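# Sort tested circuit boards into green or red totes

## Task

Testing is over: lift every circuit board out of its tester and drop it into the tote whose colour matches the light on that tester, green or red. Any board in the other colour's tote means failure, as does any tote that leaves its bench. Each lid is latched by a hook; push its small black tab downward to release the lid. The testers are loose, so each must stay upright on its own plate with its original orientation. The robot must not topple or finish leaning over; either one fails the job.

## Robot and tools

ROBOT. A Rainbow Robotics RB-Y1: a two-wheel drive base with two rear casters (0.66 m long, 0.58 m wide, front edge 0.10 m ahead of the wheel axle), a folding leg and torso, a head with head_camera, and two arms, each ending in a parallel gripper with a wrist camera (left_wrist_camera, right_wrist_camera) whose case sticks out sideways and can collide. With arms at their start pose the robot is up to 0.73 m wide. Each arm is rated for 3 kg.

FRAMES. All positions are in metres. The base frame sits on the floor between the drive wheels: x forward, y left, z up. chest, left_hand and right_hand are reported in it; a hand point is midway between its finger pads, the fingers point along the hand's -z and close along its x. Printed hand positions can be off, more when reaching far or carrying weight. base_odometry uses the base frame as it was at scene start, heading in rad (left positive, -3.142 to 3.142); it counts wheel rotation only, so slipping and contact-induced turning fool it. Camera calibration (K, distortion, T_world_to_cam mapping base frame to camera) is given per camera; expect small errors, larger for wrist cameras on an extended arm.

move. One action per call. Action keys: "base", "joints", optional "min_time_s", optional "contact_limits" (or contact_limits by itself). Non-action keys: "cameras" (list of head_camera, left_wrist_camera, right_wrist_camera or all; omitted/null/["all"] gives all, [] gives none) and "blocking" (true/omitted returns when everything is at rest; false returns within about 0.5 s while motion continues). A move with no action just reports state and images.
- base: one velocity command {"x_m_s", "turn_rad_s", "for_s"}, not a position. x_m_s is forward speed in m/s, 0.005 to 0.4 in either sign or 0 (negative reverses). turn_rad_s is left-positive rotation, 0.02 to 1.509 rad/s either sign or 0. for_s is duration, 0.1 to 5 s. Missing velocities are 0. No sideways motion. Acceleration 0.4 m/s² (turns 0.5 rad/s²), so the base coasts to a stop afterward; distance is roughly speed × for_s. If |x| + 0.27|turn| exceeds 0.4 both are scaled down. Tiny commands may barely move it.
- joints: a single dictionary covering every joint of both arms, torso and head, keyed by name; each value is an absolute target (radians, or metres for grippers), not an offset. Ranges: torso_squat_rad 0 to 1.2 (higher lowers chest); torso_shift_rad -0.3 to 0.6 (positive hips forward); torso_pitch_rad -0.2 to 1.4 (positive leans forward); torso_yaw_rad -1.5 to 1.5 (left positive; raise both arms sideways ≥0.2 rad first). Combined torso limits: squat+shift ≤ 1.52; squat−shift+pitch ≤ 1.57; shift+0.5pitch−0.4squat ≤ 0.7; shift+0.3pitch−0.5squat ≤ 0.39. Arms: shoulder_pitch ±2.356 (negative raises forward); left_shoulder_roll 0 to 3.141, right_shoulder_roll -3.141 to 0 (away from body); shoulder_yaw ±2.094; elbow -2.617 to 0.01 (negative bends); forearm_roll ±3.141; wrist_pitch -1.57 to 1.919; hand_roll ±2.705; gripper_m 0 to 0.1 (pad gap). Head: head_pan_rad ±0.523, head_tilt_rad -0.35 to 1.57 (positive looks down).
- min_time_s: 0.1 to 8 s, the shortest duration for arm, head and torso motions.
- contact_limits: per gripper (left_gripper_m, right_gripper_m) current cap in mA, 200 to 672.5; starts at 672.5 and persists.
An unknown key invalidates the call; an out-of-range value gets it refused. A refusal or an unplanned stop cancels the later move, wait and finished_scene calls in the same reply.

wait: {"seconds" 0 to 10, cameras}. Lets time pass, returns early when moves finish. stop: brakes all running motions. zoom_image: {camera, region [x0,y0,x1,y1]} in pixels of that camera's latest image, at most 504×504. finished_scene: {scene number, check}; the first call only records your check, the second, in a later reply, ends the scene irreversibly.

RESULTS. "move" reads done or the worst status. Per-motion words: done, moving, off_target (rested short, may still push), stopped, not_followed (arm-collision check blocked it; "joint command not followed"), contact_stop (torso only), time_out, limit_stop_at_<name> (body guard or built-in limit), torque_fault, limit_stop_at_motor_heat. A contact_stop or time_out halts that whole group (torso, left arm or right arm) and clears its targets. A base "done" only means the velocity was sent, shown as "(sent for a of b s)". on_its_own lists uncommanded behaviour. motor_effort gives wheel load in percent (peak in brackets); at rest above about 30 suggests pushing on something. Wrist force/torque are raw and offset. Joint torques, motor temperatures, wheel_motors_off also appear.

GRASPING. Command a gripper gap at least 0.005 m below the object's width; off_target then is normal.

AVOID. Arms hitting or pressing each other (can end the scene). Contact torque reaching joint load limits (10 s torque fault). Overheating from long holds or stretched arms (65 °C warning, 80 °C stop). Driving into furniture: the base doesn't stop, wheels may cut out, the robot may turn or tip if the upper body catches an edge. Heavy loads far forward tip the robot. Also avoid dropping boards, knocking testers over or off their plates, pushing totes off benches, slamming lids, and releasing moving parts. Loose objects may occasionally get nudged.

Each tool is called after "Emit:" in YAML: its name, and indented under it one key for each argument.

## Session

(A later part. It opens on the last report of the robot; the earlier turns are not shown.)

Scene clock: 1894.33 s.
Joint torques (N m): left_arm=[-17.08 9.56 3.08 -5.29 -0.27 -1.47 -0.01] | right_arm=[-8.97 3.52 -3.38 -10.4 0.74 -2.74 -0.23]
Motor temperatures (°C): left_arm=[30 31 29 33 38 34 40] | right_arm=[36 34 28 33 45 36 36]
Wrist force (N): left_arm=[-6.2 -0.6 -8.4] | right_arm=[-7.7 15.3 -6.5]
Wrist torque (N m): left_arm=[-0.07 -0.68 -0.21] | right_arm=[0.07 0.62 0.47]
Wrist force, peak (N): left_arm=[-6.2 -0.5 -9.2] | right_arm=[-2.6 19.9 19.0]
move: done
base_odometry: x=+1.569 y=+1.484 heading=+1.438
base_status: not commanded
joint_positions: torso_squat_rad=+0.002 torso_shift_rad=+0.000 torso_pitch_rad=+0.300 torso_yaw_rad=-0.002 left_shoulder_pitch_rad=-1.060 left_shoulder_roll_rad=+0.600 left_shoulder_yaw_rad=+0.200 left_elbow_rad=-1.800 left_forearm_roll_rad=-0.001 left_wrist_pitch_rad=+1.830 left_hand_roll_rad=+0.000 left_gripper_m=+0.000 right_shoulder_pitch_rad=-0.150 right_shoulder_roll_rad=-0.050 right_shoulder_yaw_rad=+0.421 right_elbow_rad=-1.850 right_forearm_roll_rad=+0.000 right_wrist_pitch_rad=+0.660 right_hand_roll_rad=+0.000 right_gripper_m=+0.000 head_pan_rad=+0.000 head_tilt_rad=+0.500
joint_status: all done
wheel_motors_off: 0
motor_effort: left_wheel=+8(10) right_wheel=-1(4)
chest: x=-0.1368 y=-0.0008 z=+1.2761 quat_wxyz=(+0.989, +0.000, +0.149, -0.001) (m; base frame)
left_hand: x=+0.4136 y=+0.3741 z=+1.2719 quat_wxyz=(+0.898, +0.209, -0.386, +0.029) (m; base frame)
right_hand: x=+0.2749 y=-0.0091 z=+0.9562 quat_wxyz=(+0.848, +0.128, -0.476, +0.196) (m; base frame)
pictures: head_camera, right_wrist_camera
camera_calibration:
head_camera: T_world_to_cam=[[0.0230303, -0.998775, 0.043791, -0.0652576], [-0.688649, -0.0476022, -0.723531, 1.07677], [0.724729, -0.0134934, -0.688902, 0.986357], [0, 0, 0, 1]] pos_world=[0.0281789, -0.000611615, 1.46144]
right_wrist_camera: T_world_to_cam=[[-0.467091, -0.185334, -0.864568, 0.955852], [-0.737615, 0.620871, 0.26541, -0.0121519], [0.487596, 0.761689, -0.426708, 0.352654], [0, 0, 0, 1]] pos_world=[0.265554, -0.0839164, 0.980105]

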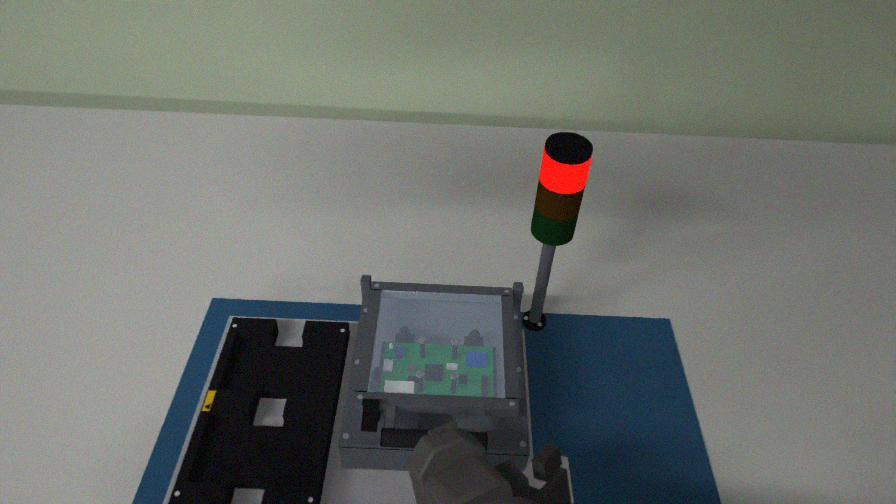

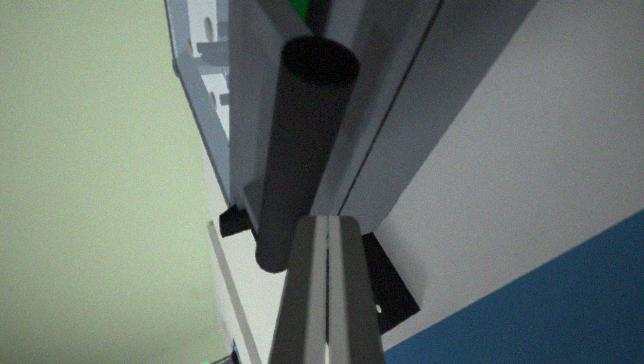

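Emit:
move:
  joints: {"right_shoulder_pitch_rad":-0.29,"right_elbow_rad":-1.77}
  min_time_s: 1.2
  cameras: ["head_camera"]

Emit:
move:
  joints: {"right_shoulder_pitch_rad":-0.36,"right_elbow_rad":-1.86}
  min_time_s: 1.2
  cameras: ["head_camera","right_wrist_camera"]

Scene clock: 1901.83 s.
Joint torques (N m): left_arm=[-17.14 9.49 3.04 -5.34 -0.31 -1.55 -0.01] | right_arm=[-7.94 4.6 -1.7 -5.02 0.29 -0.27 -0.14]
Motor temperatures (°C): left_arm=[30 31 29 33 38 34 40] | right_arm=[36 34 28 33 45 36 36]
Wrist force (N): left_arm=[-6.2 -0.5 -8.5] | right_arm=[4.1 11.4 -4.5]
Wrist torque (N m): left_arm=[-0.07 -0.69 -0.20] | right_arm=[-0.11 0.37 0.53]
Wrist force, peak (N): left_arm=[-6.6 -0.5 -8.8] | right_arm=[-13.9 15.8 -4.1]
move: done
base_odometry: x=+1.569 y=+1.484 heading=+1.438
base_status: not commanded
joint_positions: torso_squat_rad=+0.002 torso_shift_rad=+0.000 torso_pitch_rad=+0.300 torso_yaw_rad=-0.002 left_shoulder_pitch_rad=-1.060 left_shoulder_roll_rad=+0.600 left_shoulder_yaw_rad=+0.200 left_elbow_rad=-1.800 left_forearm_roll_rad=-0.001 left_wrist_pitch_rad=+1.830 left_hand_roll_rad=+0.000 left_gripper_m=+0.000 right_shoulder_pitch_rad=-0.291 right_shoulder_roll_rad=-0.050 right_shoulder_yaw_rad=+0.420 right_elbow_rad=-1.771 right_forearm_roll_rad=+0.000 right_wrist_pitch_rad=+0.660 right_hand_roll_rad=+0.000 right_gripper_m=+0.000 head_pan_rad=+0.000 head_tilt_rad=+0.500
joint_status: all done
wheel_motors_off: 0
motor_effort: left_wheel=+9(11) right_wheel=-1(3)
chest: x=-0.1369 y=-0.0008 z=+1.2761 quat_wxyz=(+0.989, +0.000, +0.149, -0.001) (m; base frame)
left_hand: x=+0.4135 y=+0.3741 z=+1.2720 quat_wxyz=(+0.898, +0.209, -0.386, +0.029) (m; base frame)
right_hand: x=+0.3083 y=+0.0107 z=+0.9771 quat_wxyz=(+0.829, +0.123, -0.497, +0.225) (m; base frame)
pictures: head_camera
camera_calibration:
head_camera: T_world_to_cam=[[0.0229907, -0.998776, 0.0437995, -0.0652744], [-0.688534, -0.0475833, -0.723642, 1.07688], [0.72484, -0.0135204, -0.688785, 0.9863], [0, 0, 0, 1]] pos_world=[0.0280568, -0.000618033, 1.46148]

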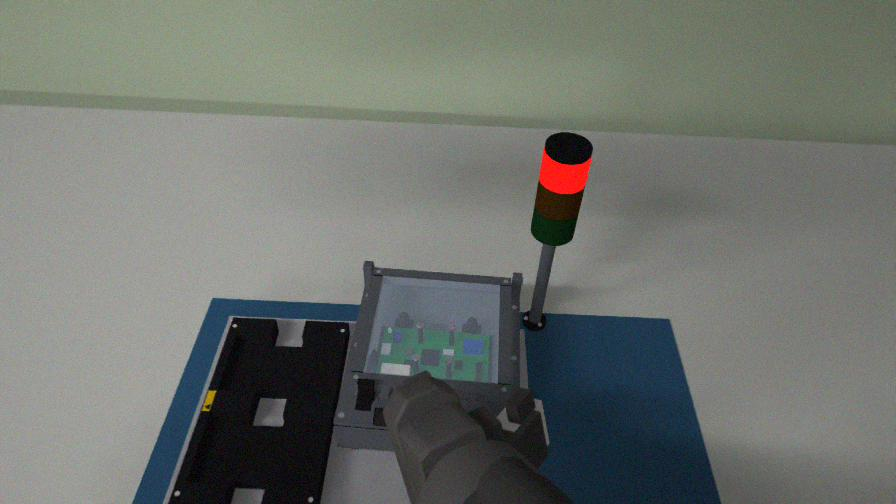

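Scene clock: 1903.33 s.
Joint torques (N m): left_arm=[-17.2 9.34 2.98 -5.29 -0.31 -1.41 0.04] | right_arm=[-11.92 4.88 -2.14 -10.07 0.33 -1.63 -0.25]
Motor temperatures (°C): left_arm=[30 31 29 33 38 34 40] | right_arm=[36 34 28 33 45 36 36]
Wrist force (N): left_arm=[-6.3 -0.8 -8.7] | right_arm=[-4.3 10.9 -8.8]
Wrist torque (N m): left_arm=[-0.04 -0.71 -0.22] | right_arm=[-0.11 0.46 0.45]
Wrist force, peak (N): left_arm=[-6.4 -0.6 -8.9] | right_arm=[-3.6 11.0 -9.5]
move: done
base_odometry: x=+1.569 y=+1.484 heading=+1.438
base_status: not commanded
joint_positions: torso_squat_rad=+0.002 torso_shift_rad=+0.000 torso_pitch_rad=+0.300 torso_yaw_rad=-0.002 left_shoulder_pitch_rad=-1.060 left_shoulder_roll_rad=+0.600 left_shoulder_yaw_rad=+0.200 left_elbow_rad=-1.800 left_forearm_roll_rad=-0.001 left_wrist_pitch_rad=+1.830 left_hand_roll_rad=+0.000 left_gripper_m=+0.000 right_shoulder_pitch_rad=-0.360 right_shoulder_roll_rad=-0.050 right_shoulder_yaw_rad=+0.420 right_elbow_rad=-1.860 right_forearm_roll_rad=+0.000 right_wrist_pitch_rad=+0.660 right_hand_roll_rad=+0.000 right_gripper_m=+0.000 head_pan_rad=+0.000 head_tilt_rad=+0.500
joint_status: all done
wheel_motors_off: 0
motor_effort: left_wheel=+8(10) right_wheel=+0(3)
chest: x=-0.1367 y=-0.0008 z=+1.2761 quat_wxyz=(+0.989, +0.000, +0.149, -0.001) (m; base frame)
left_hand: x=+0.4137 y=+0.3741 z=+1.2718 quat_wxyz=(+0.898, +0.209, -0.386, +0.029) (m; base frame)
right_hand: x=+0.3294 y=+0.0269 z=+1.0481 quat_wxyz=(+0.786, +0.134, -0.558, +0.231) (m; base frame)
pictures: head_camera, right_wrist_camera
camera_calibration:
head_camera: T_world_to_cam=[[0.0229988, -0.998776, 0.0437954, -0.0652707], [-0.688664, -0.0475834, -0.723517, 1.07679], [0.724716, -0.0135203, -0.688915, 0.986334], [0, 0, 0, 1]] pos_world=[0.0282335, -0.000618065, 1.46143]
right_wrist_camera: T_world_to_cam=[[-0.266642, -0.187275, -0.945426, 1.08619], [-0.817938, 0.562822, 0.1192, 0.162581], [0.509783, 0.805084, -0.303251, 0.2], [0, 0, 0, 1]] pos_world=[0.320649, -0.0491048, 1.06818]

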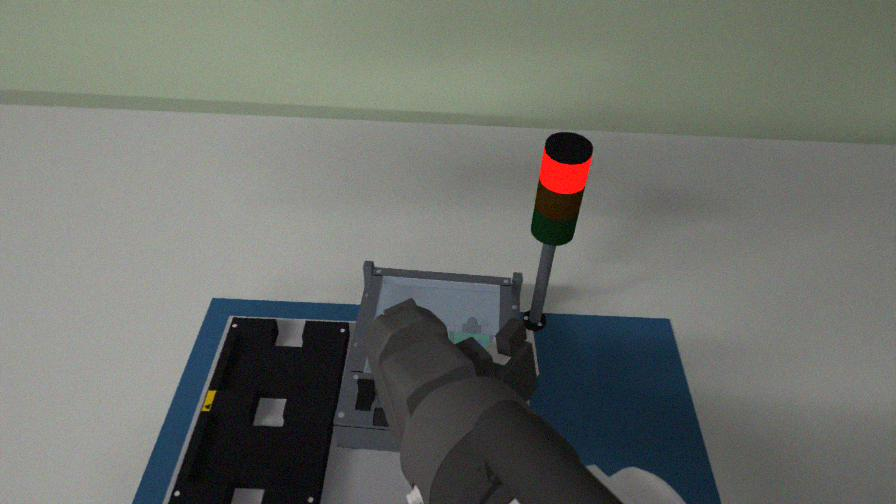

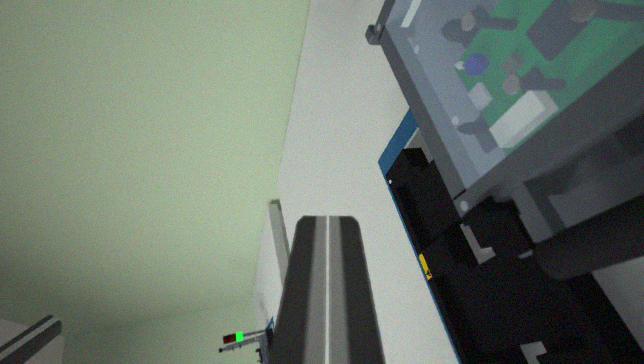

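Emit:
move:
  joints: {"right_shoulder_pitch_rad":-0.1,"right_elbow_rad":-2.3}
  cameras: []

Emit:
move:
  joints: {"right_shoulder_pitch_rad":0.04,"right_elbow_rad":-2.045,"right_shoulder_yaw_rad":-0.2,"right_wrist_pitch_rad":0.6}
  cameras: ["head_camera"]

Emit:
zoom_image:
  camera: "head_camera"
  region: [280, 250, 580, 490]

Scene clock: 1913.73 s.
Joint torques (N m): left_arm=[-17.4 9.51 3.2 -5.38 -0.43 -1.48 0.03] | right_arm=[-6.14 4.19 -0.26 -9.2 0.09 -1.96 -0.21]
Motor temperatures (°C): left_arm=[30 31 29 33 38 34 40] | right_arm=[36 34 28 33 45 36 36]
Wrist force (N): left_arm=[-6.3 -0.6 -8.6] | right_arm=[-4.4 10.7 -7.5]
Wrist torque (N m): left_arm=[-0.04 -0.70 -0.20] | right_arm=[-0.13 0.43 0.44]
Wrist force, peak (N): left_arm=[-6.4 -0.4 -8.8] | right_arm=[-5.1 11.1 -9.1]
move: done
base_odometry: x=+1.569 y=+1.484 heading=+1.438
base_status: not commanded
joint_positions: torso_squat_rad=+0.002 torso_shift_rad=+0.000 torso_pitch_rad=+0.300 torso_yaw_rad=-0.002 left_shoulder_pitch_rad=-1.060 left_shoulder_roll_rad=+0.600 left_shoulder_yaw_rad=+0.200 left_elbow_rad=-1.800 left_forearm_roll_rad=-0.001 left_wrist_pitch_rad=+1.830 left_hand_roll_rad=+0.000 left_gripper_m=+0.000 right_shoulder_pitch_rad=-0.100 right_shoulder_roll_rad=-0.050 right_shoulder_yaw_rad=+0.420 right_elbow_rad=-2.300 right_forearm_roll_rad=+0.000 right_wrist_pitch_rad=+0.660 right_hand_roll_rad=+0.000 right_gripper_m=+0.000 head_pan_rad=+0.000 head_tilt_rad=+0.500
joint_status: all done
wheel_motors_off: 0
motor_effort: left_wheel=+7(9) right_wheel=-3(4)
chest: x=-0.1367 y=-0.0008 z=+1.2761 quat_wxyz=(+0.989, +0.000, +0.149, -0.001) (m; base frame)
left_hand: x=+0.4138 y=+0.3741 z=+1.2718 quat_wxyz=(+0.898, +0.209, -0.386, +0.029) (m; base frame)
right_hand: x=+0.2780 y=-0.0197 z=+1.1467 quat_wxyz=(+0.737, +0.165, -0.637, +0.154) (m; base frame)
pictures: none
No camera images: "cameras" was empty.

Scene clock: 1915.17 s.
Joint torques (N m): left_arm=[-17.13 9.59 3.27 -5.47 -0.43 -1.56 0.1] | right_arm=[-5.05 -3.22 -0.98 -9.75 0.08 -2.18 -0.18]
Motor temperatures (°C): left_arm=[30 31 29 33 38 34 40] | right_arm=[36 34 28 33 45 36 36]
Wrist force (N): left_arm=[-6.4 -0.5 -8.4] | right_arm=[-3.5 11.5 -9.2]
Wrist torque (N m): left_arm=[-0.07 -0.71 -0.21] | right_arm=[-0.15 0.53 0.47]
Wrist force, peak (N): left_arm=[-6.3 -0.8 -8.9] | right_arm=[-2.9 11.8 -9.4]
move: done
base_odometry: x=+1.569 y=+1.484 heading=+1.438
base_status: not commanded
joint_positions: torso_squat_rad=+0.002 torso_shift_rad=+0.000 torso_pitch_rad=+0.300 torso_yaw_rad=-0.002 left_shoulder_pitch_rad=-1.060 left_shoulder_roll_rad=+0.600 left_shoulder_yaw_rad=+0.200 left_elbow_rad=-1.800 left_forearm_roll_rad=-0.001 left_wrist_pitch_rad=+1.830 left_hand_roll_rad=+0.000 left_gripper_m=+0.000 right_shoulder_pitch_rad=+0.040 right_shoulder_roll_rad=-0.050 right_shoulder_yaw_rad=-0.200 right_elbow_rad=-2.045 right_forearm_roll_rad=+0.000 right_wrist_pitch_rad=+0.600 right_hand_roll_rad=+0.000 right_gripper_m=+0.000 head_pan_rad=+0.000 head_tilt_rad=+0.500
joint_status: all done
wheel_motors_off: 0
motor_effort: left_wheel=+6(8) right_wheel=-4(5)
chest: x=-0.1366 y=-0.0008 z=+1.2761 quat_wxyz=(+0.989, +0.000, +0.149, -0.001) (m; base frame)
left_hand: x=+0.4138 y=+0.3741 z=+1.2718 quat_wxyz=(+0.898, +0.209, -0.386, +0.029) (m; base frame)
right_hand: x=+0.2792 y=-0.3385 z=+0.9917 quat_wxyz=(+0.844, -0.099, -0.525, -0.049) (m; base frame)
pictures: head_camera
camera_calibration:
head_camera: T_world_to_cam=[[0.0229784, -0.998776, 0.0437952, -0.0652783], [-0.68876, -0.0475675, -0.723427, 1.07671], [0.724625, -0.0135412, -0.68901, 0.986375], [0, 0, 0, 1]] pos_world=[0.0283397, -0.000625568, 1.4614]

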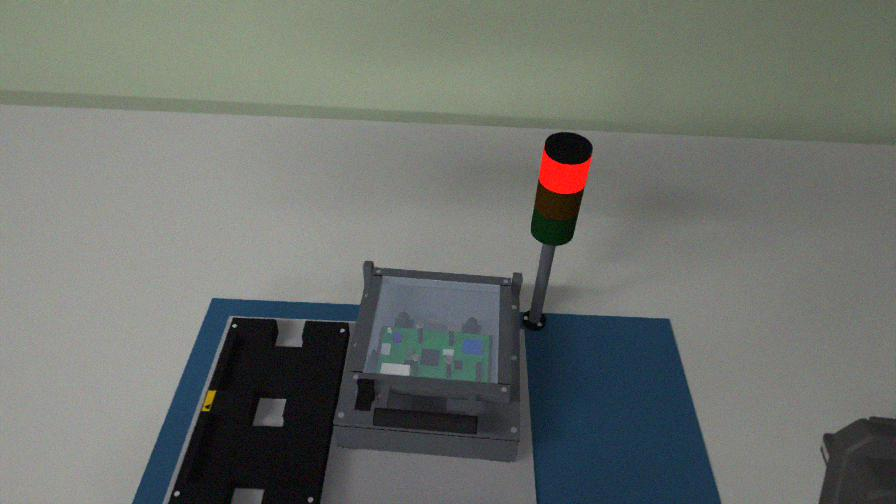

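Scaled by 1.680 from the camera's 896x504 image, which has a finer 1280x720 frame.

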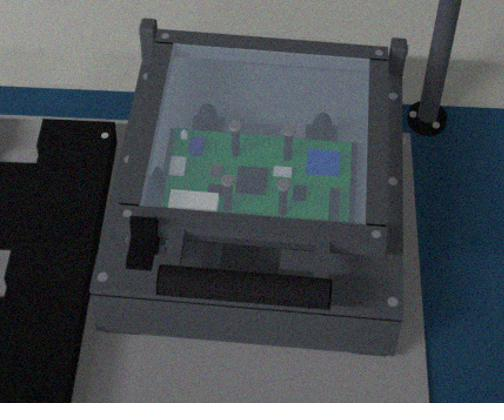

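Emit:
move:
  base: {"x_m_s":0.022,"for_s":1.0}
  cameras: []

Emit:
move:
  joints: {"right_shoulder_yaw_rad":0.48}
  cameras: []

Emit:
move:
  joints: {"right_shoulder_yaw_rad":0.44,"right_shoulder_pitch_rad":-0.1,"right_elbow_rad":-1.91,"right_wrist_pitch_rad":0.58}
  cameras: ["head_camera","right_wrist_camera"]

Scene clock: 1946.07 s.
Joint torques (N m): left_arm=[-17.26 9.84 3.17 -5.3 -0.42 -1.44 0.03] | right_arm=[-5.29 -2.96 -0.9 -9.68 0.12 -2.05 -0.27]
Motor temperatures (°C): left_arm=[30 31 29 33 38 34 40] | right_arm=[35 33 28 33 45 36 36]
Wrist force (N): left_arm=[-6.4 -0.3 -8.6] | right_arm=[-3.5 11.3 -9.0]
Wrist torque (N m): left_arm=[-0.12 -0.72 -0.22] | right_arm=[-0.14 0.52 0.48]
Wrist force, peak (N): left_arm=[-6.2 -0.7 -9.5] | right_arm=[-3.6 11.8 -9.5]
move: done
base_odometry: x=+1.572 y=+1.506 heading=+1.439
base_status: done (sent for 1 of 1 s)
joint_positions: torso_squat_rad=+0.002 torso_shift_rad=+0.000 torso_pitch_rad=+0.300 torso_yaw_rad=-0.002 left_shoulder_pitch_rad=-1.060 left_shoulder_roll_rad=+0.600 left_shoulder_yaw_rad=+0.200 left_elbow_rad=-1.800 left_forearm_roll_rad=-0.001 left_wrist_pitch_rad=+1.830 left_hand_roll_rad=+0.000 left_gripper_m=+0.000 right_shoulder_pitch_rad=+0.040 right_shoulder_roll_rad=-0.050 right_shoulder_yaw_rad=-0.200 right_elbow_rad=-2.045 right_forearm_roll_rad=+0.000 right_wrist_pitch_rad=+0.600 right_hand_roll_rad=+0.000 right_gripper_m=+0.000 head_pan_rad=+0.000 head_tilt_rad=+0.500
joint_status: not commanded
wheel_motors_off: 0
motor_effort: left_wheel=+2(21) right_wheel=-7(10)
chest: x=-0.1366 y=-0.0008 z=+1.2761 quat_wxyz=(+0.989, +0.000, +0.149, -0.001) (m; base frame)
left_hand: x=+0.4138 y=+0.3741 z=+1.2717 quat_wxyz=(+0.898, +0.209, -0.386, +0.029) (m; base frame)
right_hand: x=+0.2792 y=-0.3385 z=+0.9917 quat_wxyz=(+0.844, -0.099, -0.525, -0.049) (m; base frame)
pictures: none
No camera images: "cameras" was empty.

Scene clock: 1947.37 s.
Joint torques (N m): left_arm=[-17.07 9.89 3.01 -5.3 -0.41 -1.43 0.02] | right_arm=[-5.41 4.67 0.55 -9.66 -0.07 -2.14 -0.29]
Motor temperatures (°C): left_arm=[30 31 29 33 38 34 40] | right_arm=[35 33 28 33 45 36 36]
Wrist force (N): left_arm=[-6.3 -0.7 -8.7] | right_arm=[-3.3 10.2 -9.3]
Wrist torque (N m): left_arm=[-0.04 -0.71 -0.21] | right_arm=[-0.07 0.54 0.46]
Wrist force, peak (N): left_arm=[-6.4 -0.7 -8.8] | right_arm=[-3.3 11.7 -9.7]
move: done
base_odometry: x=+1.572 y=+1.506 heading=+1.439
base_status: not commanded
joint_positions: torso_squat_rad=+0.002 torso_shift_rad=+0.000 torso_pitch_rad=+0.300 torso_yaw_rad=-0.002 left_shoulder_pitch_rad=-1.060 left_shoulder_roll_rad=+0.600 left_shoulder_yaw_rad=+0.200 left_elbow_rad=-1.800 left_forearm_roll_rad=-0.001 left_wrist_pitch_rad=+1.830 left_hand_roll_rad=+0.000 left_gripper_m=+0.000 right_shoulder_pitch_rad=+0.040 right_shoulder_roll_rad=-0.050 right_shoulder_yaw_rad=+0.480 right_elbow_rad=-2.045 right_forearm_roll_rad=+0.000 right_wrist_pitch_rad=+0.600 right_hand_roll_rad=+0.000 right_gripper_m=+0.000 head_pan_rad=+0.000 head_tilt_rad=+0.500
joint_status: all done
wheel_motors_off: 0
motor_effort: left_wheel=+4(5) right_wheel=-6(7)
chest: x=-0.1366 y=-0.0008 z=+1.2761 quat_wxyz=(+0.989, +0.000, +0.149, -0.001) (m; base frame)
left_hand: x=+0.4138 y=+0.3741 z=+1.2717 quat_wxyz=(+0.898, +0.209, -0.386, +0.029) (m; base frame)
right_hand: x=+0.2346 y=-0.0067 z=+0.9902 quat_wxyz=(+0.831, +0.164, -0.507, +0.163) (m; base frame)
pictures: none
No camera images: "cameras" was empty.

Scene clock: 1948.10 s.
Joint torques (N m): left_arm=[-17.03 9.91 3.37 -5.36 -0.36 -1.47 0.03] | right_arm=[-5.93 4.9 -0.08 -9.22 -0.07 -2.04 -0.15]
Motor temperatures (°C): left_arm=[30 31 29 33 38 34 40] | right_arm=[35 33 28 33 45 36 36]
Wrist force (N): left_arm=[-6.1 -0.7 -8.7] | right_arm=[-3.7 10.3 -9.4]
Wrist torque (N m): left_arm=[-0.04 -0.69 -0.21] | right_arm=[-0.06 0.50 0.47]
Wrist force, peak (N): left_arm=[-6.3 -0.5 -8.9] | right_arm=[-3.7 11.5 -8.6]
move: done
base_odometry: x=+1.572 y=+1.505 heading=+1.439
base_status: not commanded
joint_positions: torso_squat_rad=+0.002 torso_shift_rad=+0.000 torso_pitch_rad=+0.300 torso_yaw_rad=-0.002 left_shoulder_pitch_rad=-1.060 left_shoulder_roll_rad=+0.600 left_shoulder_yaw_rad=+0.200 left_elbow_rad=-1.800 left_forearm_roll_rad=-0.001 left_wrist_pitch_rad=+1.830 left_hand_roll_rad=+0.000 left_gripper_m=+0.000 right_shoulder_pitch_rad=-0.100 right_shoulder_roll_rad=-0.050 right_shoulder_yaw_rad=+0.440 right_elbow_rad=-1.910 right_forearm_roll_rad=+0.000 right_wrist_pitch_rad=+0.580 right_hand_roll_rad=+0.000 right_gripper_m=+0.000 head_pan_rad=+0.000 head_tilt_rad=+0.500
joint_status: all done
wheel_motors_off: 0
motor_effort: left_wheel=+4(6) right_wheel=-4(7)
chest: x=-0.1366 y=-0.0008 z=+1.2761 quat_wxyz=(+0.989, +0.000, +0.149, -0.001) (m; base frame)
left_hand: x=+0.4138 y=+0.3741 z=+1.2717 quat_wxyz=(+0.898, +0.209, -0.386, +0.029) (m; base frame)
right_hand: x=+0.2705 y=-0.0035 z=+0.9814 quat_wxyz=(+0.825, +0.146, -0.514, +0.185) (m; base frame)
pictures: head_camera, right_wrist_camera
camera_calibration:
head_camera: T_world_to_cam=[[0.0230083, -0.998776, 0.0437806, -0.0652599], [-0.6888, -0.0475767, -0.723389, 1.07667], [0.724586, -0.0135121, -0.689051, 0.9864], [0, 0, 0, 1]] pos_world=[0.0283771, -0.000627416, 1.46139]
right_wrist_camera: T_world_to_cam=[[-0.398831, -0.129251, -0.90787, 1.00092], [-0.755633, 0.607247, 0.2455, -0.00121603], [0.51957, 0.78393, -0.339855, 0.267394], [0, 0, 0, 1]] pos_world=[0.259347, -0.0795108, 0.999875]

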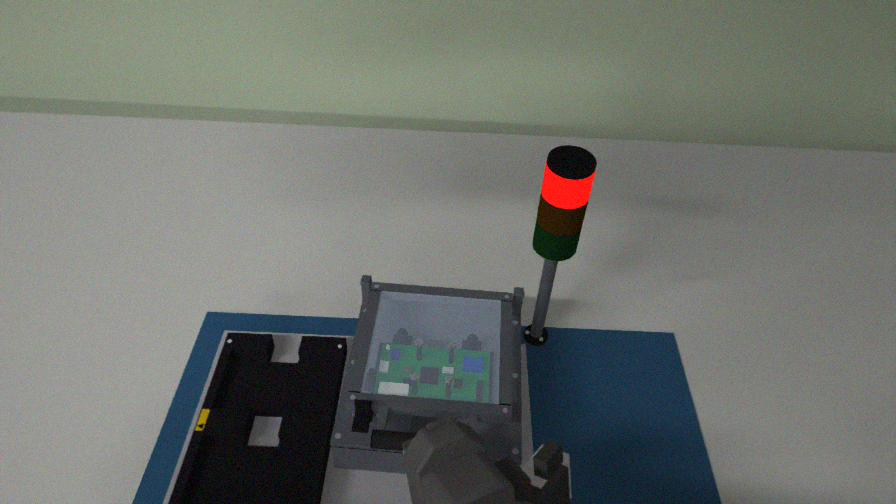

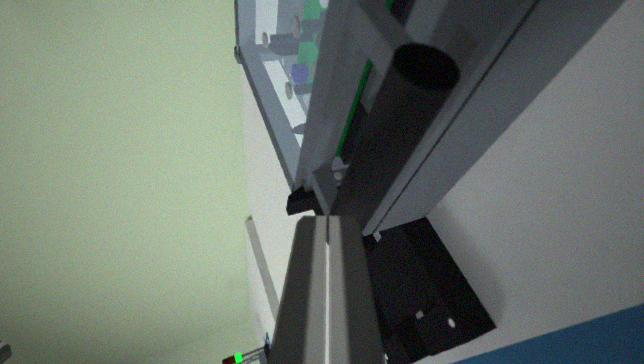

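Emit:
move:
  joints: {"right_elbow_rad":-1.862}
  min_time_s: 1
  cameras: ["right_wrist_camera"]

Emit:
move:
  joints: {"right_shoulder_pitch_rad":-0.16,"right_elbow_rad":-1.82}
  min_time_s: 1
  cameras: ["right_wrist_camera","head_camera"]

Scene clock: 1958.93 s.
Joint torques (N m): left_arm=[-17.42 9.62 3.39 -5.4 -0.42 -1.48 0.06] | right_arm=[-5.98 5.02 -0.25 -8.78 -0.05 -1.97 -0.26]
Motor temperatures (°C): left_arm=[30 31 29 33 38 34 40] | right_arm=[35 33 28 33 45 36 36]
Wrist force (N): left_arm=[-6.3 -0.7 -8.8] | right_arm=[-3.5 10.2 -9.6]
Wrist torque (N m): left_arm=[-0.04 -0.71 -0.21] | right_arm=[-0.06 0.52 0.47]
Wrist force, peak (N): left_arm=[-6.5 -0.5 -9.0] | right_arm=[-4.0 10.7 -9.5]
move: done
base_odometry: x=+1.572 y=+1.505 heading=+1.439
base_status: not commanded
joint_positions: torso_squat_rad=+0.002 torso_shift_rad=+0.000 torso_pitch_rad=+0.300 torso_yaw_rad=-0.002 left_shoulder_pitch_rad=-1.060 left_shoulder_roll_rad=+0.600 left_shoulder_yaw_rad=+0.200 left_elbow_rad=-1.800 left_forearm_roll_rad=-0.001 left_wrist_pitch_rad=+1.830 left_hand_roll_rad=+0.000 left_gripper_m=+0.000 right_shoulder_pitch_rad=-0.100 right_shoulder_roll_rad=-0.050 right_shoulder_yaw_rad=+0.440 right_elbow_rad=-1.862 right_forearm_roll_rad=+0.000 right_wrist_pitch_rad=+0.580 right_hand_roll_rad=+0.000 right_gripper_m=+0.000 head_pan_rad=+0.000 head_tilt_rad=+0.500
joint_status: all done
wheel_motors_off: 0
motor_effort: left_wheel=+6(7) right_wheel=-5(7)
chest: x=-0.1366 y=-0.0008 z=+1.2761 quat_wxyz=(+0.989, +0.000, +0.149, -0.001) (m; base frame)
left_hand: x=+0.4138 y=+0.3741 z=+1.2717 quat_wxyz=(+0.898, +0.209, -0.386, +0.029) (m; base frame)
right_hand: x=+0.2655 y=-0.0048 z=+0.9592 quat_wxyz=(+0.837, +0.141, -0.494, +0.188) (m; base frame)
pictures: right_wrist_camera
camera_calibration:
right_wrist_camera: T_world_to_cam=[[-0.436746, -0.149821, -0.887021, 0.968557], [-0.746253, 0.610969, 0.264241, -0.0192331], [0.502354, 0.777348, -0.378642, 0.305244], [0, 0, 0, 1]] pos_world=[0.25532, -0.0804204, 0.979792]

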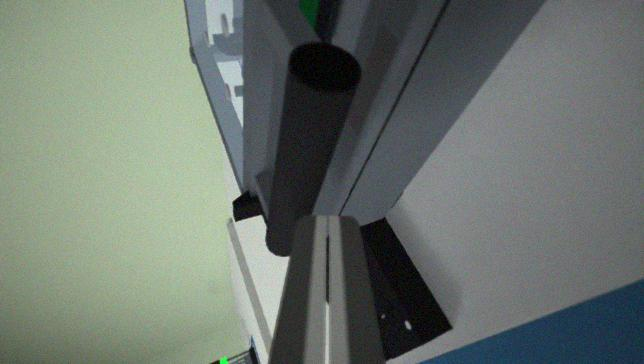

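Scene clock: 1960.23 s.
Joint torques (N m): left_arm=[-17.29 9.76 3.25 -5.44 -0.36 -1.45 0.08] | right_arm=[-11.2 4.97 -1.65 -7.17 0.43 -2.15 -0.17]
Motor temperatures (°C): left_arm=[30 31 29 33 38 34 40] | right_arm=[35 33 28 33 45 36 36]
Wrist force (N): left_arm=[-6.1 -0.6 -8.8] | right_arm=[-3.6 14.6 10.1]
Wrist torque (N m): left_arm=[-0.07 -0.68 -0.21] | right_arm=[-0.10 0.46 0.48]
Wrist force, peak (N): left_arm=[-6.3 -0.5 -8.9] | right_arm=[-7.3 16.3 6.6]
move: done
base_odometry: x=+1.572 y=+1.505 heading=+1.439
base_status: not commanded
joint_positions: torso_squat_rad=+0.002 torso_shift_rad=+0.000 torso_pitch_rad=+0.300 torso_yaw_rad=-0.002 left_shoulder_pitch_rad=-1.060 left_shoulder_roll_rad=+0.600 left_shoulder_yaw_rad=+0.200 left_elbow_rad=-1.800 left_forearm_roll_rad=-0.001 left_wrist_pitch_rad=+1.830 left_hand_roll_rad=+0.000 left_gripper_m=+0.000 right_shoulder_pitch_rad=-0.159 right_shoulder_roll_rad=-0.050 right_shoulder_yaw_rad=+0.440 right_elbow_rad=-1.821 right_forearm_roll_rad=+0.000 right_wrist_pitch_rad=+0.580 right_hand_roll_rad=+0.000 right_gripper_m=+0.000 head_pan_rad=+0.000 head_tilt_rad=+0.500
joint_status: all done
wheel_motors_off: 0
motor_effort: left_wheel=+5(7) right_wheel=-4(7)
chest: x=-0.1369 y=-0.0008 z=+1.2761 quat_wxyz=(+0.989, +0.000, +0.149, -0.001) (m; base frame)
left_hand: x=+0.4135 y=+0.3740 z=+1.2719 quat_wxyz=(+0.898, +0.209, -0.386, +0.029) (m; base frame)
right_hand: x=+0.2781 y=+0.0035 z=+0.9629 quat_wxyz=(+0.831, +0.139, -0.499, +0.202) (m; base frame)
pictures: head_camera, right_wrist_camera
camera_calibration:
head_camera: T_world_to_cam=[[0.0229722, -0.998776, 0.0437953, -0.0652782], [-0.688534, -0.0475675, -0.723643, 1.07685], [0.72484, -0.0135309, -0.688784, 0.986331], [0, 0, 0, 1]] pos_world=[0.0280124, -0.000629455, 1.46148]
right_wrist_camera: T_world_to_cam=[[-0.416534, -0.170731, -0.892945, 0.978697], [-0.763844, 0.598351, 0.241907, 0.010591], [0.492993, 0.782833, -0.379646, 0.297385], [0, 0, 0, 1]] pos_world=[0.269142, -0.0720458, 0.984261]

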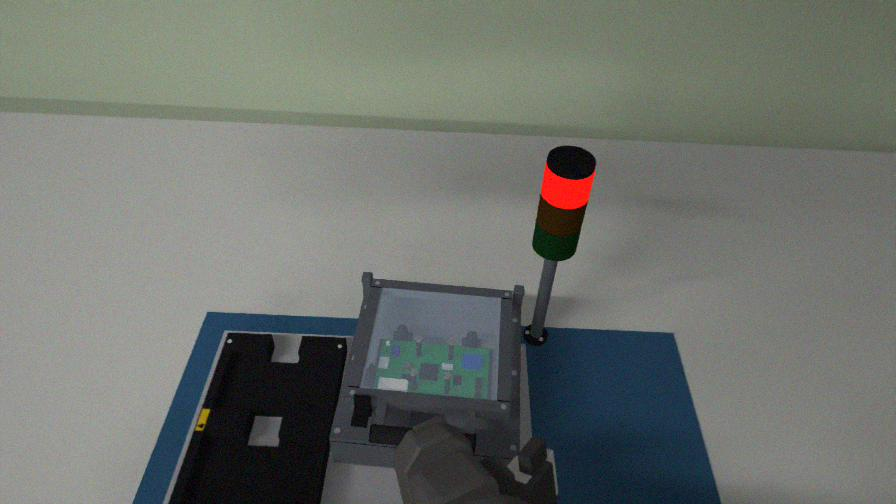

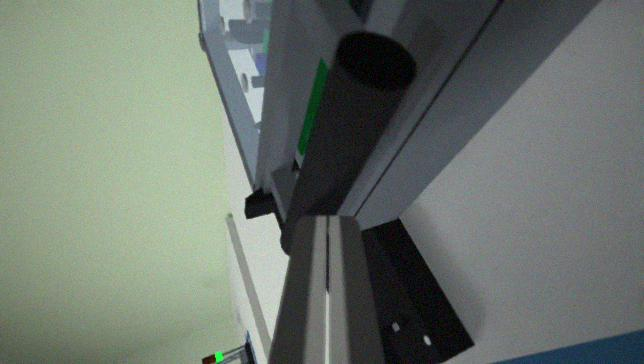

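Emit:
move:
  joints: {"right_shoulder_pitch_rad":-0.09,"right_elbow_rad":-1.862}
  cameras: []

Emit:
move:
  joints: {"right_shoulder_pitch_rad":-0.07,"right_elbow_rad":-1.8,"right_wrist_pitch_rad":0.42}
  min_time_s: 1
  cameras: ["right_wrist_camera"]

Scene clock: 1971.57 s.
Joint torques (N m): left_arm=[-17.14 9.66 3.17 -5.44 -0.46 -1.44 0.13] | right_arm=[-6.98 4.94 -0.68 -9.9 0.17 -2.03 -0.21]
Motor temperatures (°C): left_arm=[30 31 29 33 38 34 40] | right_arm=[35 33 28 33 45 36 36]
Wrist force (N): left_arm=[-6.0 -0.5 -8.8] | right_arm=[-3.1 10.2 -9.7]
Wrist torque (N m): left_arm=[-0.08 -0.67 -0.22] | right_arm=[-0.04 0.57 0.48]
Wrist force, peak (N): left_arm=[-6.3 -0.7 -9.0] | right_arm=[-3.7 14.6 10.5]
move: done
base_odometry: x=+1.572 y=+1.505 heading=+1.439
base_status: not commanded
joint_positions: torso_squat_rad=+0.002 torso_shift_rad=+0.000 torso_pitch_rad=+0.300 torso_yaw_rad=-0.002 left_shoulder_pitch_rad=-1.060 left_shoulder_roll_rad=+0.600 left_shoulder_yaw_rad=+0.200 left_elbow_rad=-1.800 left_forearm_roll_rad=-0.001 left_wrist_pitch_rad=+1.830 left_hand_roll_rad=+0.000 left_gripper_m=+0.000 right_shoulder_pitch_rad=-0.090 right_shoulder_roll_rad=-0.050 right_shoulder_yaw_rad=+0.440 right_elbow_rad=-1.862 right_forearm_roll_rad=+0.000 right_wrist_pitch_rad=+0.580 right_hand_roll_rad=+0.000 right_gripper_m=+0.000 head_pan_rad=+0.000 head_tilt_rad=+0.500
joint_status: all done
wheel_motors_off: 0
motor_effort: left_wheel=+5(6) right_wheel=-4(6)
chest: x=-0.1366 y=-0.0008 z=+1.2761 quat_wxyz=(+0.989, +0.000, +0.149, -0.001) (m; base frame)
left_hand: x=+0.4138 y=+0.3740 z=+1.2717 quat_wxyz=(+0.898, +0.209, -0.386, +0.029) (m; base frame)
right_hand: x=+0.2623 y=-0.0064 z=+0.9553 quat_wxyz=(+0.840, +0.141, -0.490, +0.186) (m; base frame)
pictures: none
No camera images: "cameras" was empty.

Scene clock: 1972.87 s.
Joint torques (N m): left_arm=[-17.26 9.75 3.28 -5.3 -0.42 -1.43 0.05] | right_arm=[-5.05 4.85 -0.28 -8.84 0.11 -2.11 -0.13]
Motor temperatures (°C): left_arm=[30 31 29 33 38 34 40] | right_arm=[35 33 28 33 45 36 36]
Wrist force (N): left_arm=[-6.2 -0.5 -8.6] | right_arm=[-3.8 10.7 -9.2]
Wrist torque (N m): left_arm=[-0.08 -0.67 -0.21] | right_arm=[-0.12 0.49 0.46]
Wrist force, peak (N): left_arm=[-6.5 -0.6 -8.9] | right_arm=[-3.3 10.5 -9.6]
move: done
base_odometry: x=+1.572 y=+1.505 heading=+1.439
base_status: not commanded
joint_positions: torso_squat_rad=+0.002 torso_shift_rad=+0.000 torso_pitch_rad=+0.300 torso_yaw_rad=-0.002 left_shoulder_pitch_rad=-1.060 left_shoulder_roll_rad=+0.600 left_shoulder_yaw_rad=+0.200 left_elbow_rad=-1.800 left_forearm_roll_rad=-0.001 left_wrist_pitch_rad=+1.830 left_hand_roll_rad=+0.000 left_gripper_m=+0.000 right_shoulder_pitch_rad=-0.070 right_shoulder_roll_rad=-0.050 right_shoulder_yaw_rad=+0.440 right_elbow_rad=-1.800 right_forearm_roll_rad=+0.000 right_wrist_pitch_rad=+0.420 right_hand_roll_rad=+0.000 right_gripper_m=+0.000 head_pan_rad=+0.000 head_tilt_rad=+0.500
joint_status: all done
wheel_motors_off: 0
motor_effort: left_wheel=+5(7) right_wheel=-5(5)
chest: x=-0.1366 y=-0.0008 z=+1.2761 quat_wxyz=(+0.989, +0.000, +0.149, -0.001) (m; base frame)
left_hand: x=+0.4138 y=+0.3740 z=+1.2717 quat_wxyz=(+0.898, +0.209, -0.386, +0.029) (m; base frame)
right_hand: x=+0.2643 y=-0.0059 z=+0.9523 quat_wxyz=(+0.820, +0.149, -0.524, +0.176) (m; base frame)
pictures: right_wrist_camera
camera_calibration:
right_wrist_camera: T_world_to_cam=[[-0.385212, -0.106485, -0.916664, 0.976606], [-0.752076, 0.611859, 0.24497, 0.002308], [0.534784, 0.783766, -0.31578, 0.23569], [0, 0, 0, 1]] pos_world=[0.251893, -0.082144, 0.969081]

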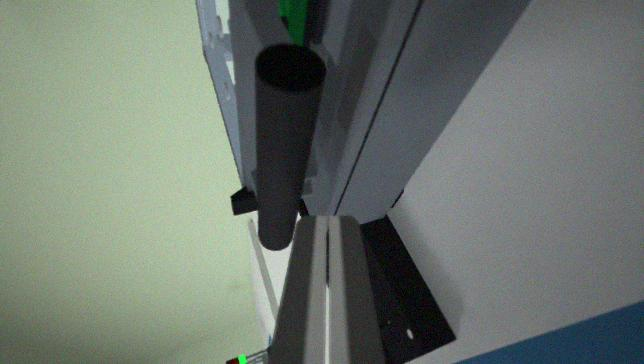

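Emit:
move:
  joints: {"right_shoulder_pitch_rad":-0.17,"right_elbow_rad":-1.73}
  min_time_s: 1.5
  cameras: ["right_wrist_camera","head_camera"]

Scene clock: 1978.73 s.
Joint torques (N m): left_arm=[-17.19 9.79 3.27 -5.38 -0.37 -1.46 0.01] | right_arm=[-10.88 5.04 -2.44 -6.33 0.27 -1.41 -0.12]
Motor temperatures (°C): left_arm=[30 31 29 33 38 34 40] | right_arm=[35 33 28 33 45 36 36]
Wrist force (N): left_arm=[-6.3 -0.7 -8.6] | right_arm=[-1.3 17.5 13.5]
Wrist torque (N m): left_arm=[-0.06 -0.70 -0.21] | right_arm=[-0.06 0.25 0.54]
Wrist force, peak (N): left_arm=[-6.6 -0.4 -8.9] | right_arm=[-1.1 17.4 15.2]
move: done
base_odometry: x=+1.572 y=+1.505 heading=+1.439
base_status: not commanded
joint_positions: torso_squat_rad=+0.002 torso_shift_rad=+0.000 torso_pitch_rad=+0.299 torso_yaw_rad=-0.002 left_shoulder_pitch_rad=-1.060 left_shoulder_roll_rad=+0.600 left_shoulder_yaw_rad=+0.200 left_elbow_rad=-1.800 left_forearm_roll_rad=-0.001 left_wrist_pitch_rad=+1.830 left_hand_roll_rad=+0.000 left_gripper_m=+0.000 right_shoulder_pitch_rad=-0.169 right_shoulder_roll_rad=-0.050 right_shoulder_yaw_rad=+0.441 right_elbow_rad=-1.731 right_forearm_roll_rad=+0.000 right_wrist_pitch_rad=+0.420 right_hand_roll_rad=+0.000 right_gripper_m=+0.000 head_pan_rad=+0.000 head_tilt_rad=+0.500
joint_status: all done
wheel_motors_off: 0
motor_effort: left_wheel=+7(7) right_wheel=-5(6)
chest: x=-0.1370 y=-0.0008 z=+1.2762 quat_wxyz=(+0.989, +0.000, +0.149, -0.001) (m; base frame)
left_hand: x=+0.4134 y=+0.3740 z=+1.2721 quat_wxyz=(+0.898, +0.209, -0.386, +0.029) (m; base frame)
right_hand: x=+0.2857 y=+0.0081 z=+0.9585 quat_wxyz=(+0.810, +0.147, -0.532, +0.198) (m; base frame)
pictures: head_camera, right_wrist_camera
camera_calibration:
head_camera: T_world_to_cam=[[0.0229542, -0.998778, 0.0437601, -0.0652712], [-0.688411, -0.0475319, -0.723761, 1.07694], [0.724957, -0.0135116, -0.688661, 0.986284], [0, 0, 0, 1]] pos_world=[0.0278654, -0.00067594, 1.46152]
right_wrist_camera: T_world_to_cam=[[-0.351219, -0.13985, -0.92579, 0.991318], [-0.780792, 0.589445, 0.20717, 0.0528947], [0.51673, 0.795611, -0.316218, 0.220726], [0, 0, 0, 1]] pos_world=[0.275414, -0.0681551, 0.976591]

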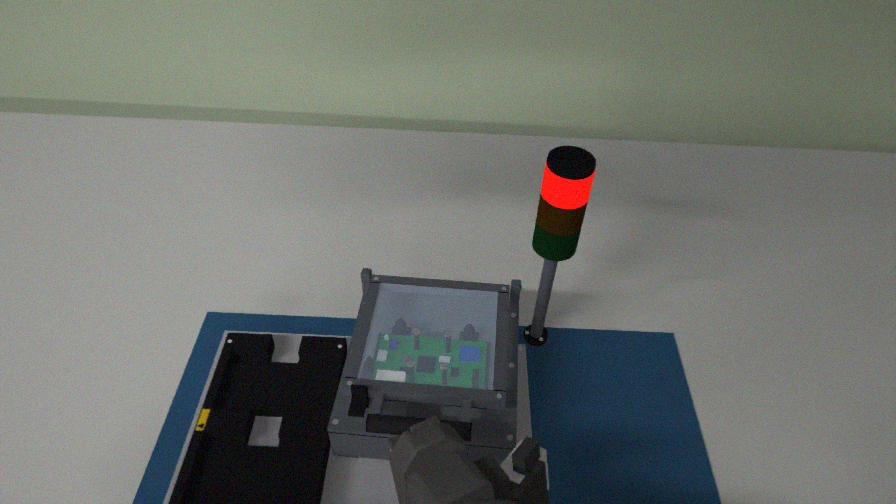

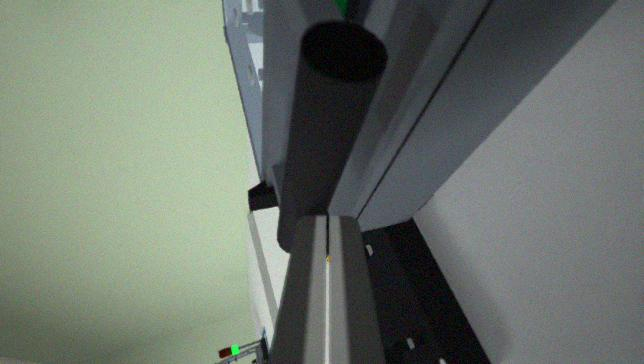

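Emit:
move:
  joints: {"right_shoulder_pitch_rad":-0.175,"right_elbow_rad":-1.84}
  min_time_s: 1.5
  cameras: ["right_wrist_camera","head_camera"]

Scene clock: 1986.40 s.
Joint torques (N m): left_arm=[-17.31 9.85 3.18 -5.38 -0.41 -1.49 0.09] | right_arm=[-9.32 4.92 -1.34 -10.2 0.34 -2.22 -0.19]
Motor temperatures (°C): left_arm=[30 31 29 33 38 34 40] | right_arm=[35 33 28 33 45 36 36]
Wrist force (N): left_arm=[-6.1 -0.6 -8.5] | right_arm=[-3.9 10.6 -8.6]
Wrist torque (N m): left_arm=[-0.06 -0.67 -0.21] | right_arm=[-0.09 0.49 0.46]
Wrist force, peak (N): left_arm=[-6.3 -0.7 -9.0] | right_arm=[-1.2 17.7 13.0]
move: done
base_odometry: x=+1.572 y=+1.505 heading=+1.439
base_status: not commanded
joint_positions: torso_squat_rad=+0.002 torso_shift_rad=+0.000 torso_pitch_rad=+0.300 torso_yaw_rad=-0.002 left_shoulder_pitch_rad=-1.060 left_shoulder_roll_rad=+0.600 left_shoulder_yaw_rad=+0.200 left_elbow_rad=-1.800 left_forearm_roll_rad=-0.001 left_wrist_pitch_rad=+1.830 left_hand_roll_rad=+0.000 left_gripper_m=+0.000 right_shoulder_pitch_rad=-0.175 right_shoulder_roll_rad=-0.050 right_shoulder_yaw_rad=+0.440 right_elbow_rad=-1.840 right_forearm_roll_rad=+0.000 right_wrist_pitch_rad=+0.420 right_hand_roll_rad=+0.000 right_gripper_m=+0.000 head_pan_rad=+0.000 head_tilt_rad=+0.500
joint_status: all done
wheel_motors_off: 0
motor_effort: left_wheel=+6(8) right_wheel=-4(5)
chest: x=-0.1367 y=-0.0008 z=+1.2761 quat_wxyz=(+0.989, +0.000, +0.149, -0.001) (m; base frame)
left_hand: x=+0.4137 y=+0.3740 z=+1.2718 quat_wxyz=(+0.898, +0.209, -0.386, +0.029) (m; base frame)
right_hand: x=+0.2966 y=+0.0124 z=+1.0122 quat_wxyz=(+0.778, +0.157, -0.577, +0.191) (m; base frame)
pictures: head_camera, right_wrist_camera
camera_calibration:
head_camera: T_world_to_cam=[[0.0229707, -0.998778, 0.0437514, -0.0652635], [-0.688681, -0.0475319, -0.723505, 1.07677], [0.7247, -0.0135114, -0.688932, 0.986346], [0, 0, 0, 1]] pos_world=[0.0282441, -0.000676015, 1.46143]
right_wrist_camera: T_world_to_cam=[[-0.256508, -0.0897919, -0.962362, 1.05378], [-0.798398, 0.580865, 0.158608, 0.102298], [0.544761, 0.809032, -0.220686, 0.123434], [0, 0, 0, 1]] pos_world=[0.284736, -0.0646626, 1.02513]

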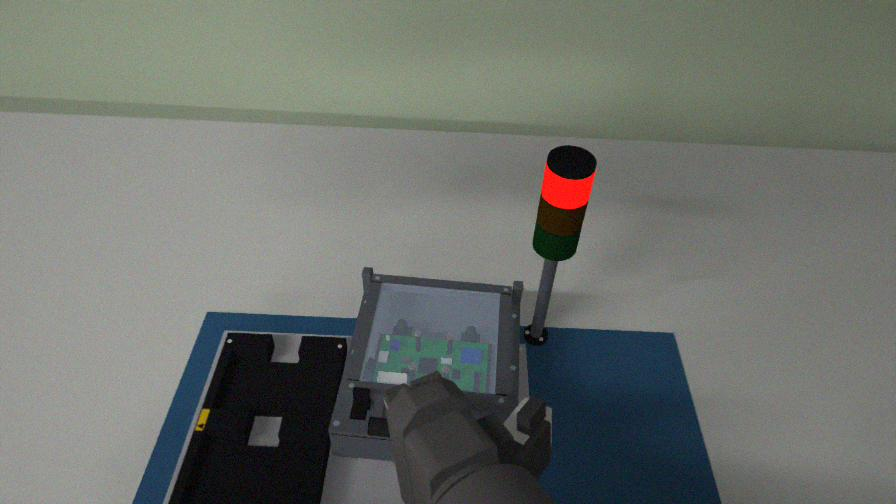

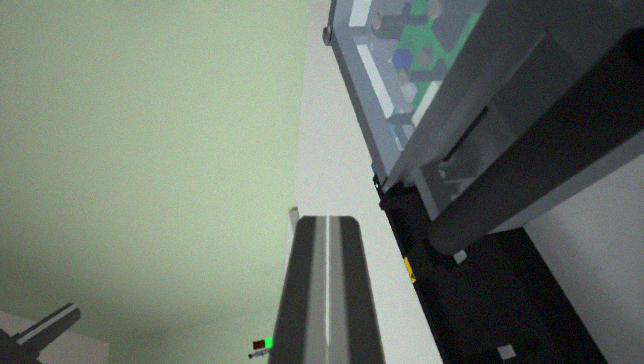

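Emit:
move:
  joints: {"right_shoulder_pitch_rad":-0.03,"right_elbow_rad":-1.86,"right_wrist_pitch_rad":0.2}
  cameras: []

Emit:
move:
  joints: {"right_shoulder_pitch_rad":-0.03,"right_elbow_rad":-1.7}
  min_time_s: 1
  cameras: ["head_camera","right_wrist_camera"]

Scene clock: 2007.87 s.
Joint torques (N m): left_arm=[-17.3 10.1 3.04 -5.41 -0.33 -1.47 0.1] | right_arm=[-6 4.84 -0.19 -10.15 0.31 -1.77 -0.2]
Motor temperatures (°C): left_arm=[30 31 29 33 38 34 40] | right_arm=[35 33 28 33 45 36 36]
Wrist force (N): left_arm=[-6.3 -0.2 -8.6] | right_arm=[-3.5 10.2 -7.5]
Wrist torque (N m): left_arm=[-0.10 -0.70 -0.21] | right_arm=[-0.07 0.56 0.46]
Wrist force, peak (N): left_arm=[-6.3 -0.8 -9.0] | right_arm=[-4.1 10.6 -8.6]
move: done
base_odometry: x=+1.572 y=+1.505 heading=+1.439
base_status: not commanded
joint_positions: torso_squat_rad=+0.002 torso_shift_rad=+0.000 torso_pitch_rad=+0.300 torso_yaw_rad=-0.002 left_shoulder_pitch_rad=-1.060 left_shoulder_roll_rad=+0.600 left_shoulder_yaw_rad=+0.200 left_elbow_rad=-1.800 left_forearm_roll_rad=-0.001 left_wrist_pitch_rad=+1.830 left_hand_roll_rad=+0.000 left_gripper_m=+0.000 right_shoulder_pitch_rad=-0.030 right_shoulder_roll_rad=-0.050 right_shoulder_yaw_rad=+0.440 right_elbow_rad=-1.860 right_forearm_roll_rad=+0.000 right_wrist_pitch_rad=+0.200 right_hand_roll_rad=+0.000 right_gripper_m=+0.000 head_pan_rad=+0.000 head_tilt_rad=+0.500
joint_status: all done
wheel_motors_off: 0
motor_effort: left_wheel=+7(8) right_wheel=-4(4)
chest: x=-0.1367 y=-0.0008 z=+1.2761 quat_wxyz=(+0.989, +0.000, +0.149, -0.001) (m; base frame)
left_hand: x=+0.4137 y=+0.3740 z=+1.2718 quat_wxyz=(+0.898, +0.209, -0.386, +0.029) (m; base frame)
right_hand: x=+0.2738 y=-0.0081 z=+1.0136 quat_wxyz=(+0.752, +0.169, -0.620, +0.146) (m; base frame)
pictures: none
No camera images: "cameras" was empty.

Scene clock: 2009.17 s.
Joint torques (N m): left_arm=[-17.07 9.73 3.31 -5.36 -0.43 -1.51 0.02] | right_arm=[-5.6 4.84 -0.17 -8.87 0.23 -1.86 -0.2]
Motor temperatures (°C): left_arm=[30 31 29 33 38 34 40] | right_arm=[35 33 28 33 45 36 36]
Wrist force (N): left_arm=[-6.4 -0.6 -8.5] | right_arm=[-3.7 10.4 -8.7]
Wrist torque (N m): left_arm=[-0.06 -0.71 -0.20] | right_arm=[-0.09 0.51 0.47]
Wrist force, peak (N): left_arm=[-6.5 -0.5 -8.7] | right_arm=[-3.8 10.6 -8.7]
move: done
base_odometry: x=+1.572 y=+1.505 heading=+1.439
base_status: not commanded
joint_positions: torso_squat_rad=+0.002 torso_shift_rad=+0.000 torso_pitch_rad=+0.300 torso_yaw_rad=-0.002 left_shoulder_pitch_rad=-1.060 left_shoulder_roll_rad=+0.600 left_shoulder_yaw_rad=+0.200 left_elbow_rad=-1.800 left_forearm_roll_rad=-0.001 left_wrist_pitch_rad=+1.830 left_hand_roll_rad=+0.000 left_gripper_m=+0.000 right_shoulder_pitch_rad=-0.030 right_shoulder_roll_rad=-0.050 right_shoulder_yaw_rad=+0.440 right_elbow_rad=-1.700 right_forearm_roll_rad=+0.000 right_wrist_pitch_rad=+0.200 right_hand_roll_rad=+0.000 right_gripper_m=+0.000 head_pan_rad=+0.000 head_tilt_rad=+0.500
joint_status: all done
wheel_motors_off: 0
motor_effort: left_wheel=+6(8) right_wheel=-3(5)
chest: x=-0.1367 y=-0.0008 z=+1.2761 quat_wxyz=(+0.989, +0.000, +0.149, -0.001) (m; base frame)
left_hand: x=+0.4137 y=+0.3740 z=+1.2718 quat_wxyz=(+0.898, +0.209, -0.386, +0.029) (m; base frame)
right_hand: x=+0.2565 y=-0.0102 z=+0.9377 quat_wxyz=(+0.799, +0.157, -0.558, +0.159) (m; base frame)
pictures: head_camera, right_wrist_camera
camera_calibration:
head_camera: T_world_to_cam=[[0.0229831, -0.998778, 0.0437556, -0.0652609], [-0.688713, -0.0475429, -0.723473, 1.07675], [0.72467, -0.0135074, -0.688964, 0.986355], [0, 0, 0, 1]] pos_world=[0.0282878, -0.000666424, 1.46142]
right_wrist_camera: T_world_to_cam=[[-0.32194, -0.0537756, -0.945232, 0.970809], [-0.755274, 0.616607, 0.222162, 0.0248646], [0.57089, 0.785432, -0.239126, 0.157492], [0, 0, 0, 1]] pos_world=[0.241411, -0.0868249, 0.949776]

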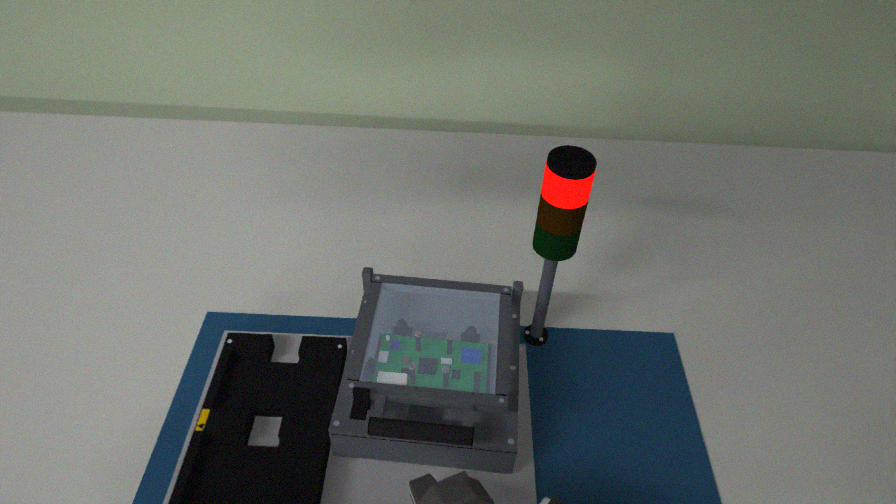

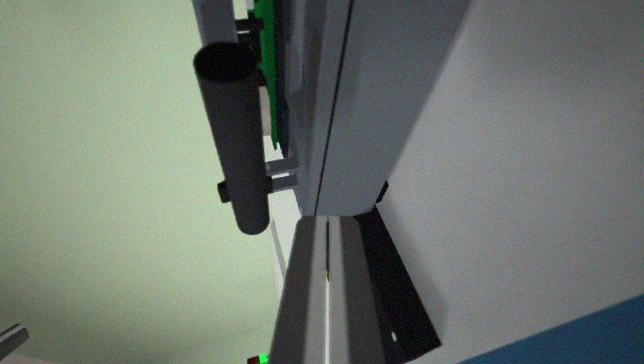

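Emit:
move:
  joints: {"right_elbow_rad":-1.722}
  min_time_s: 0.6
  cameras: []

Emit:
move:
  joints: {"right_shoulder_pitch_rad":-0.1,"right_elbow_rad":-1.672,"right_wrist_pitch_rad":0.19}
  min_time_s: 1
  cameras: ["right_wrist_camera"]

Scene clock: 2018.20 s.
Joint torques (N m): left_arm=[-17.02 9.81 3.28 -5.37 -0.33 -1.5 0.02] | right_arm=[-5.96 4.77 -0.1 -9.89 0.23 -1.88 -0.14]
Motor temperatures (°C): left_arm=[30 31 29 33 38 34 40] | right_arm=[35 33 28 33 45 36 36]
Wrist force (N): left_arm=[-6.4 -0.5 -8.8] | right_arm=[-3.9 10.1 -8.3]
Wrist torque (N m): left_arm=[-0.08 -0.70 -0.21] | right_arm=[-0.05 0.48 0.46]
Wrist force, peak (N): left_arm=[-6.4 -0.5 -8.9] | right_arm=[-3.7 10.7 -8.7]
move: done
base_odometry: x=+1.572 y=+1.505 heading=+1.439
base_status: not commanded
joint_positions: torso_squat_rad=+0.002 torso_shift_rad=+0.000 torso_pitch_rad=+0.300 torso_yaw_rad=-0.002 left_shoulder_pitch_rad=-1.060 left_shoulder_roll_rad=+0.600 left_shoulder_yaw_rad=+0.200 left_elbow_rad=-1.800 left_forearm_roll_rad=-0.001 left_wrist_pitch_rad=+1.830 left_hand_roll_rad=+0.000 left_gripper_m=+0.000 right_shoulder_pitch_rad=-0.030 right_shoulder_roll_rad=-0.050 right_shoulder_yaw_rad=+0.440 right_elbow_rad=-1.722 right_forearm_roll_rad=+0.000 right_wrist_pitch_rad=+0.200 right_hand_roll_rad=+0.000 right_gripper_m=+0.000 head_pan_rad=+0.000 head_tilt_rad=+0.500
joint_status: all done
wheel_motors_off: 0
motor_effort: left_wheel=+6(8) right_wheel=-3(5)
chest: x=-0.1367 y=-0.0008 z=+1.2761 quat_wxyz=(+0.989, +0.000, +0.149, -0.001) (m; base frame)
left_hand: x=+0.4137 y=+0.3740 z=+1.2718 quat_wxyz=(+0.898, +0.209, -0.386, +0.029) (m; base frame)
right_hand: x=+0.2595 y=-0.0096 z=+0.9478 quat_wxyz=(+0.793, +0.159, -0.566, +0.158) (m; base frame)
pictures: none
No camera images: "cameras" was empty.

Scene clock: 2019.50 s.
Joint torques (N m): left_arm=[-17.12 9.82 3.32 -5.33 -0.41 -1.48 0.07] | right_arm=[-7.95 4.98 -0.43 -8.65 0.21 -2.28 -0.2]
Motor temperatures (°C): left_arm=[30 31 29 33 38 34 40] | right_arm=[35 33 28 33 45 36 36]
Wrist force (N): left_arm=[-6.3 -0.6 -8.6] | right_arm=[-3.9 10.5 -8.3]
Wrist torque (N m): left_arm=[-0.06 -0.70 -0.21] | right_arm=[-0.09 0.49 0.46]
Wrist force, peak (N): left_arm=[-6.5 -0.7 -8.8] | right_arm=[-3.9 10.6 -8.7]
move: done
base_odometry: x=+1.572 y=+1.505 heading=+1.439
base_status: not commanded
joint_positions: torso_squat_rad=+0.002 torso_shift_rad=+0.000 torso_pitch_rad=+0.300 torso_yaw_rad=-0.002 left_shoulder_pitch_rad=-1.060 left_shoulder_roll_rad=+0.600 left_shoulder_yaw_rad=+0.200 left_elbow_rad=-1.800 left_forearm_roll_rad=-0.001 left_wrist_pitch_rad=+1.830 left_hand_roll_rad=+0.000 left_gripper_m=+0.000 right_shoulder_pitch_rad=-0.100 right_shoulder_roll_rad=-0.050 right_shoulder_yaw_rad=+0.440 right_elbow_rad=-1.672 right_forearm_roll_rad=+0.000 right_wrist_pitch_rad=+0.190 right_hand_roll_rad=+0.000 right_gripper_m=+0.000 head_pan_rad=+0.000 head_tilt_rad=+0.500
joint_status: all done
wheel_motors_off: 0
motor_effort: left_wheel=+6(9) right_wheel=-4(5)
chest: x=-0.1367 y=-0.0008 z=+1.2761 quat_wxyz=(+0.989, +0.000, +0.149, -0.001) (m; base frame)
left_hand: x=+0.4137 y=+0.3740 z=+1.2718 quat_wxyz=(+0.898, +0.209, -0.386, +0.029) (m; base frame)
right_hand: x=+0.2753 y=+0.0006 z=+0.9531 quat_wxyz=(+0.784, +0.159, -0.575, +0.173) (m; base frame)
pictures: right_wrist_camera
camera_calibration:
right_wrist_camera: T_world_to_cam=[[-0.273433, -0.0619003, -0.959897, 0.992674], [-0.779832, 0.598475, 0.183547, 0.0725888], [0.563112, 0.798747, -0.211915, 0.118204], [0, 0, 0, 1]] pos_world=[0.261475, -0.0764106, 0.964591]

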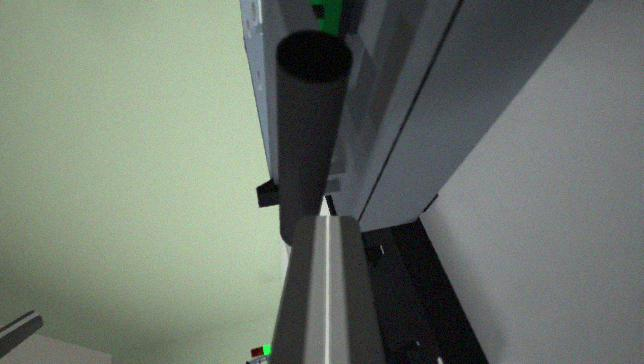

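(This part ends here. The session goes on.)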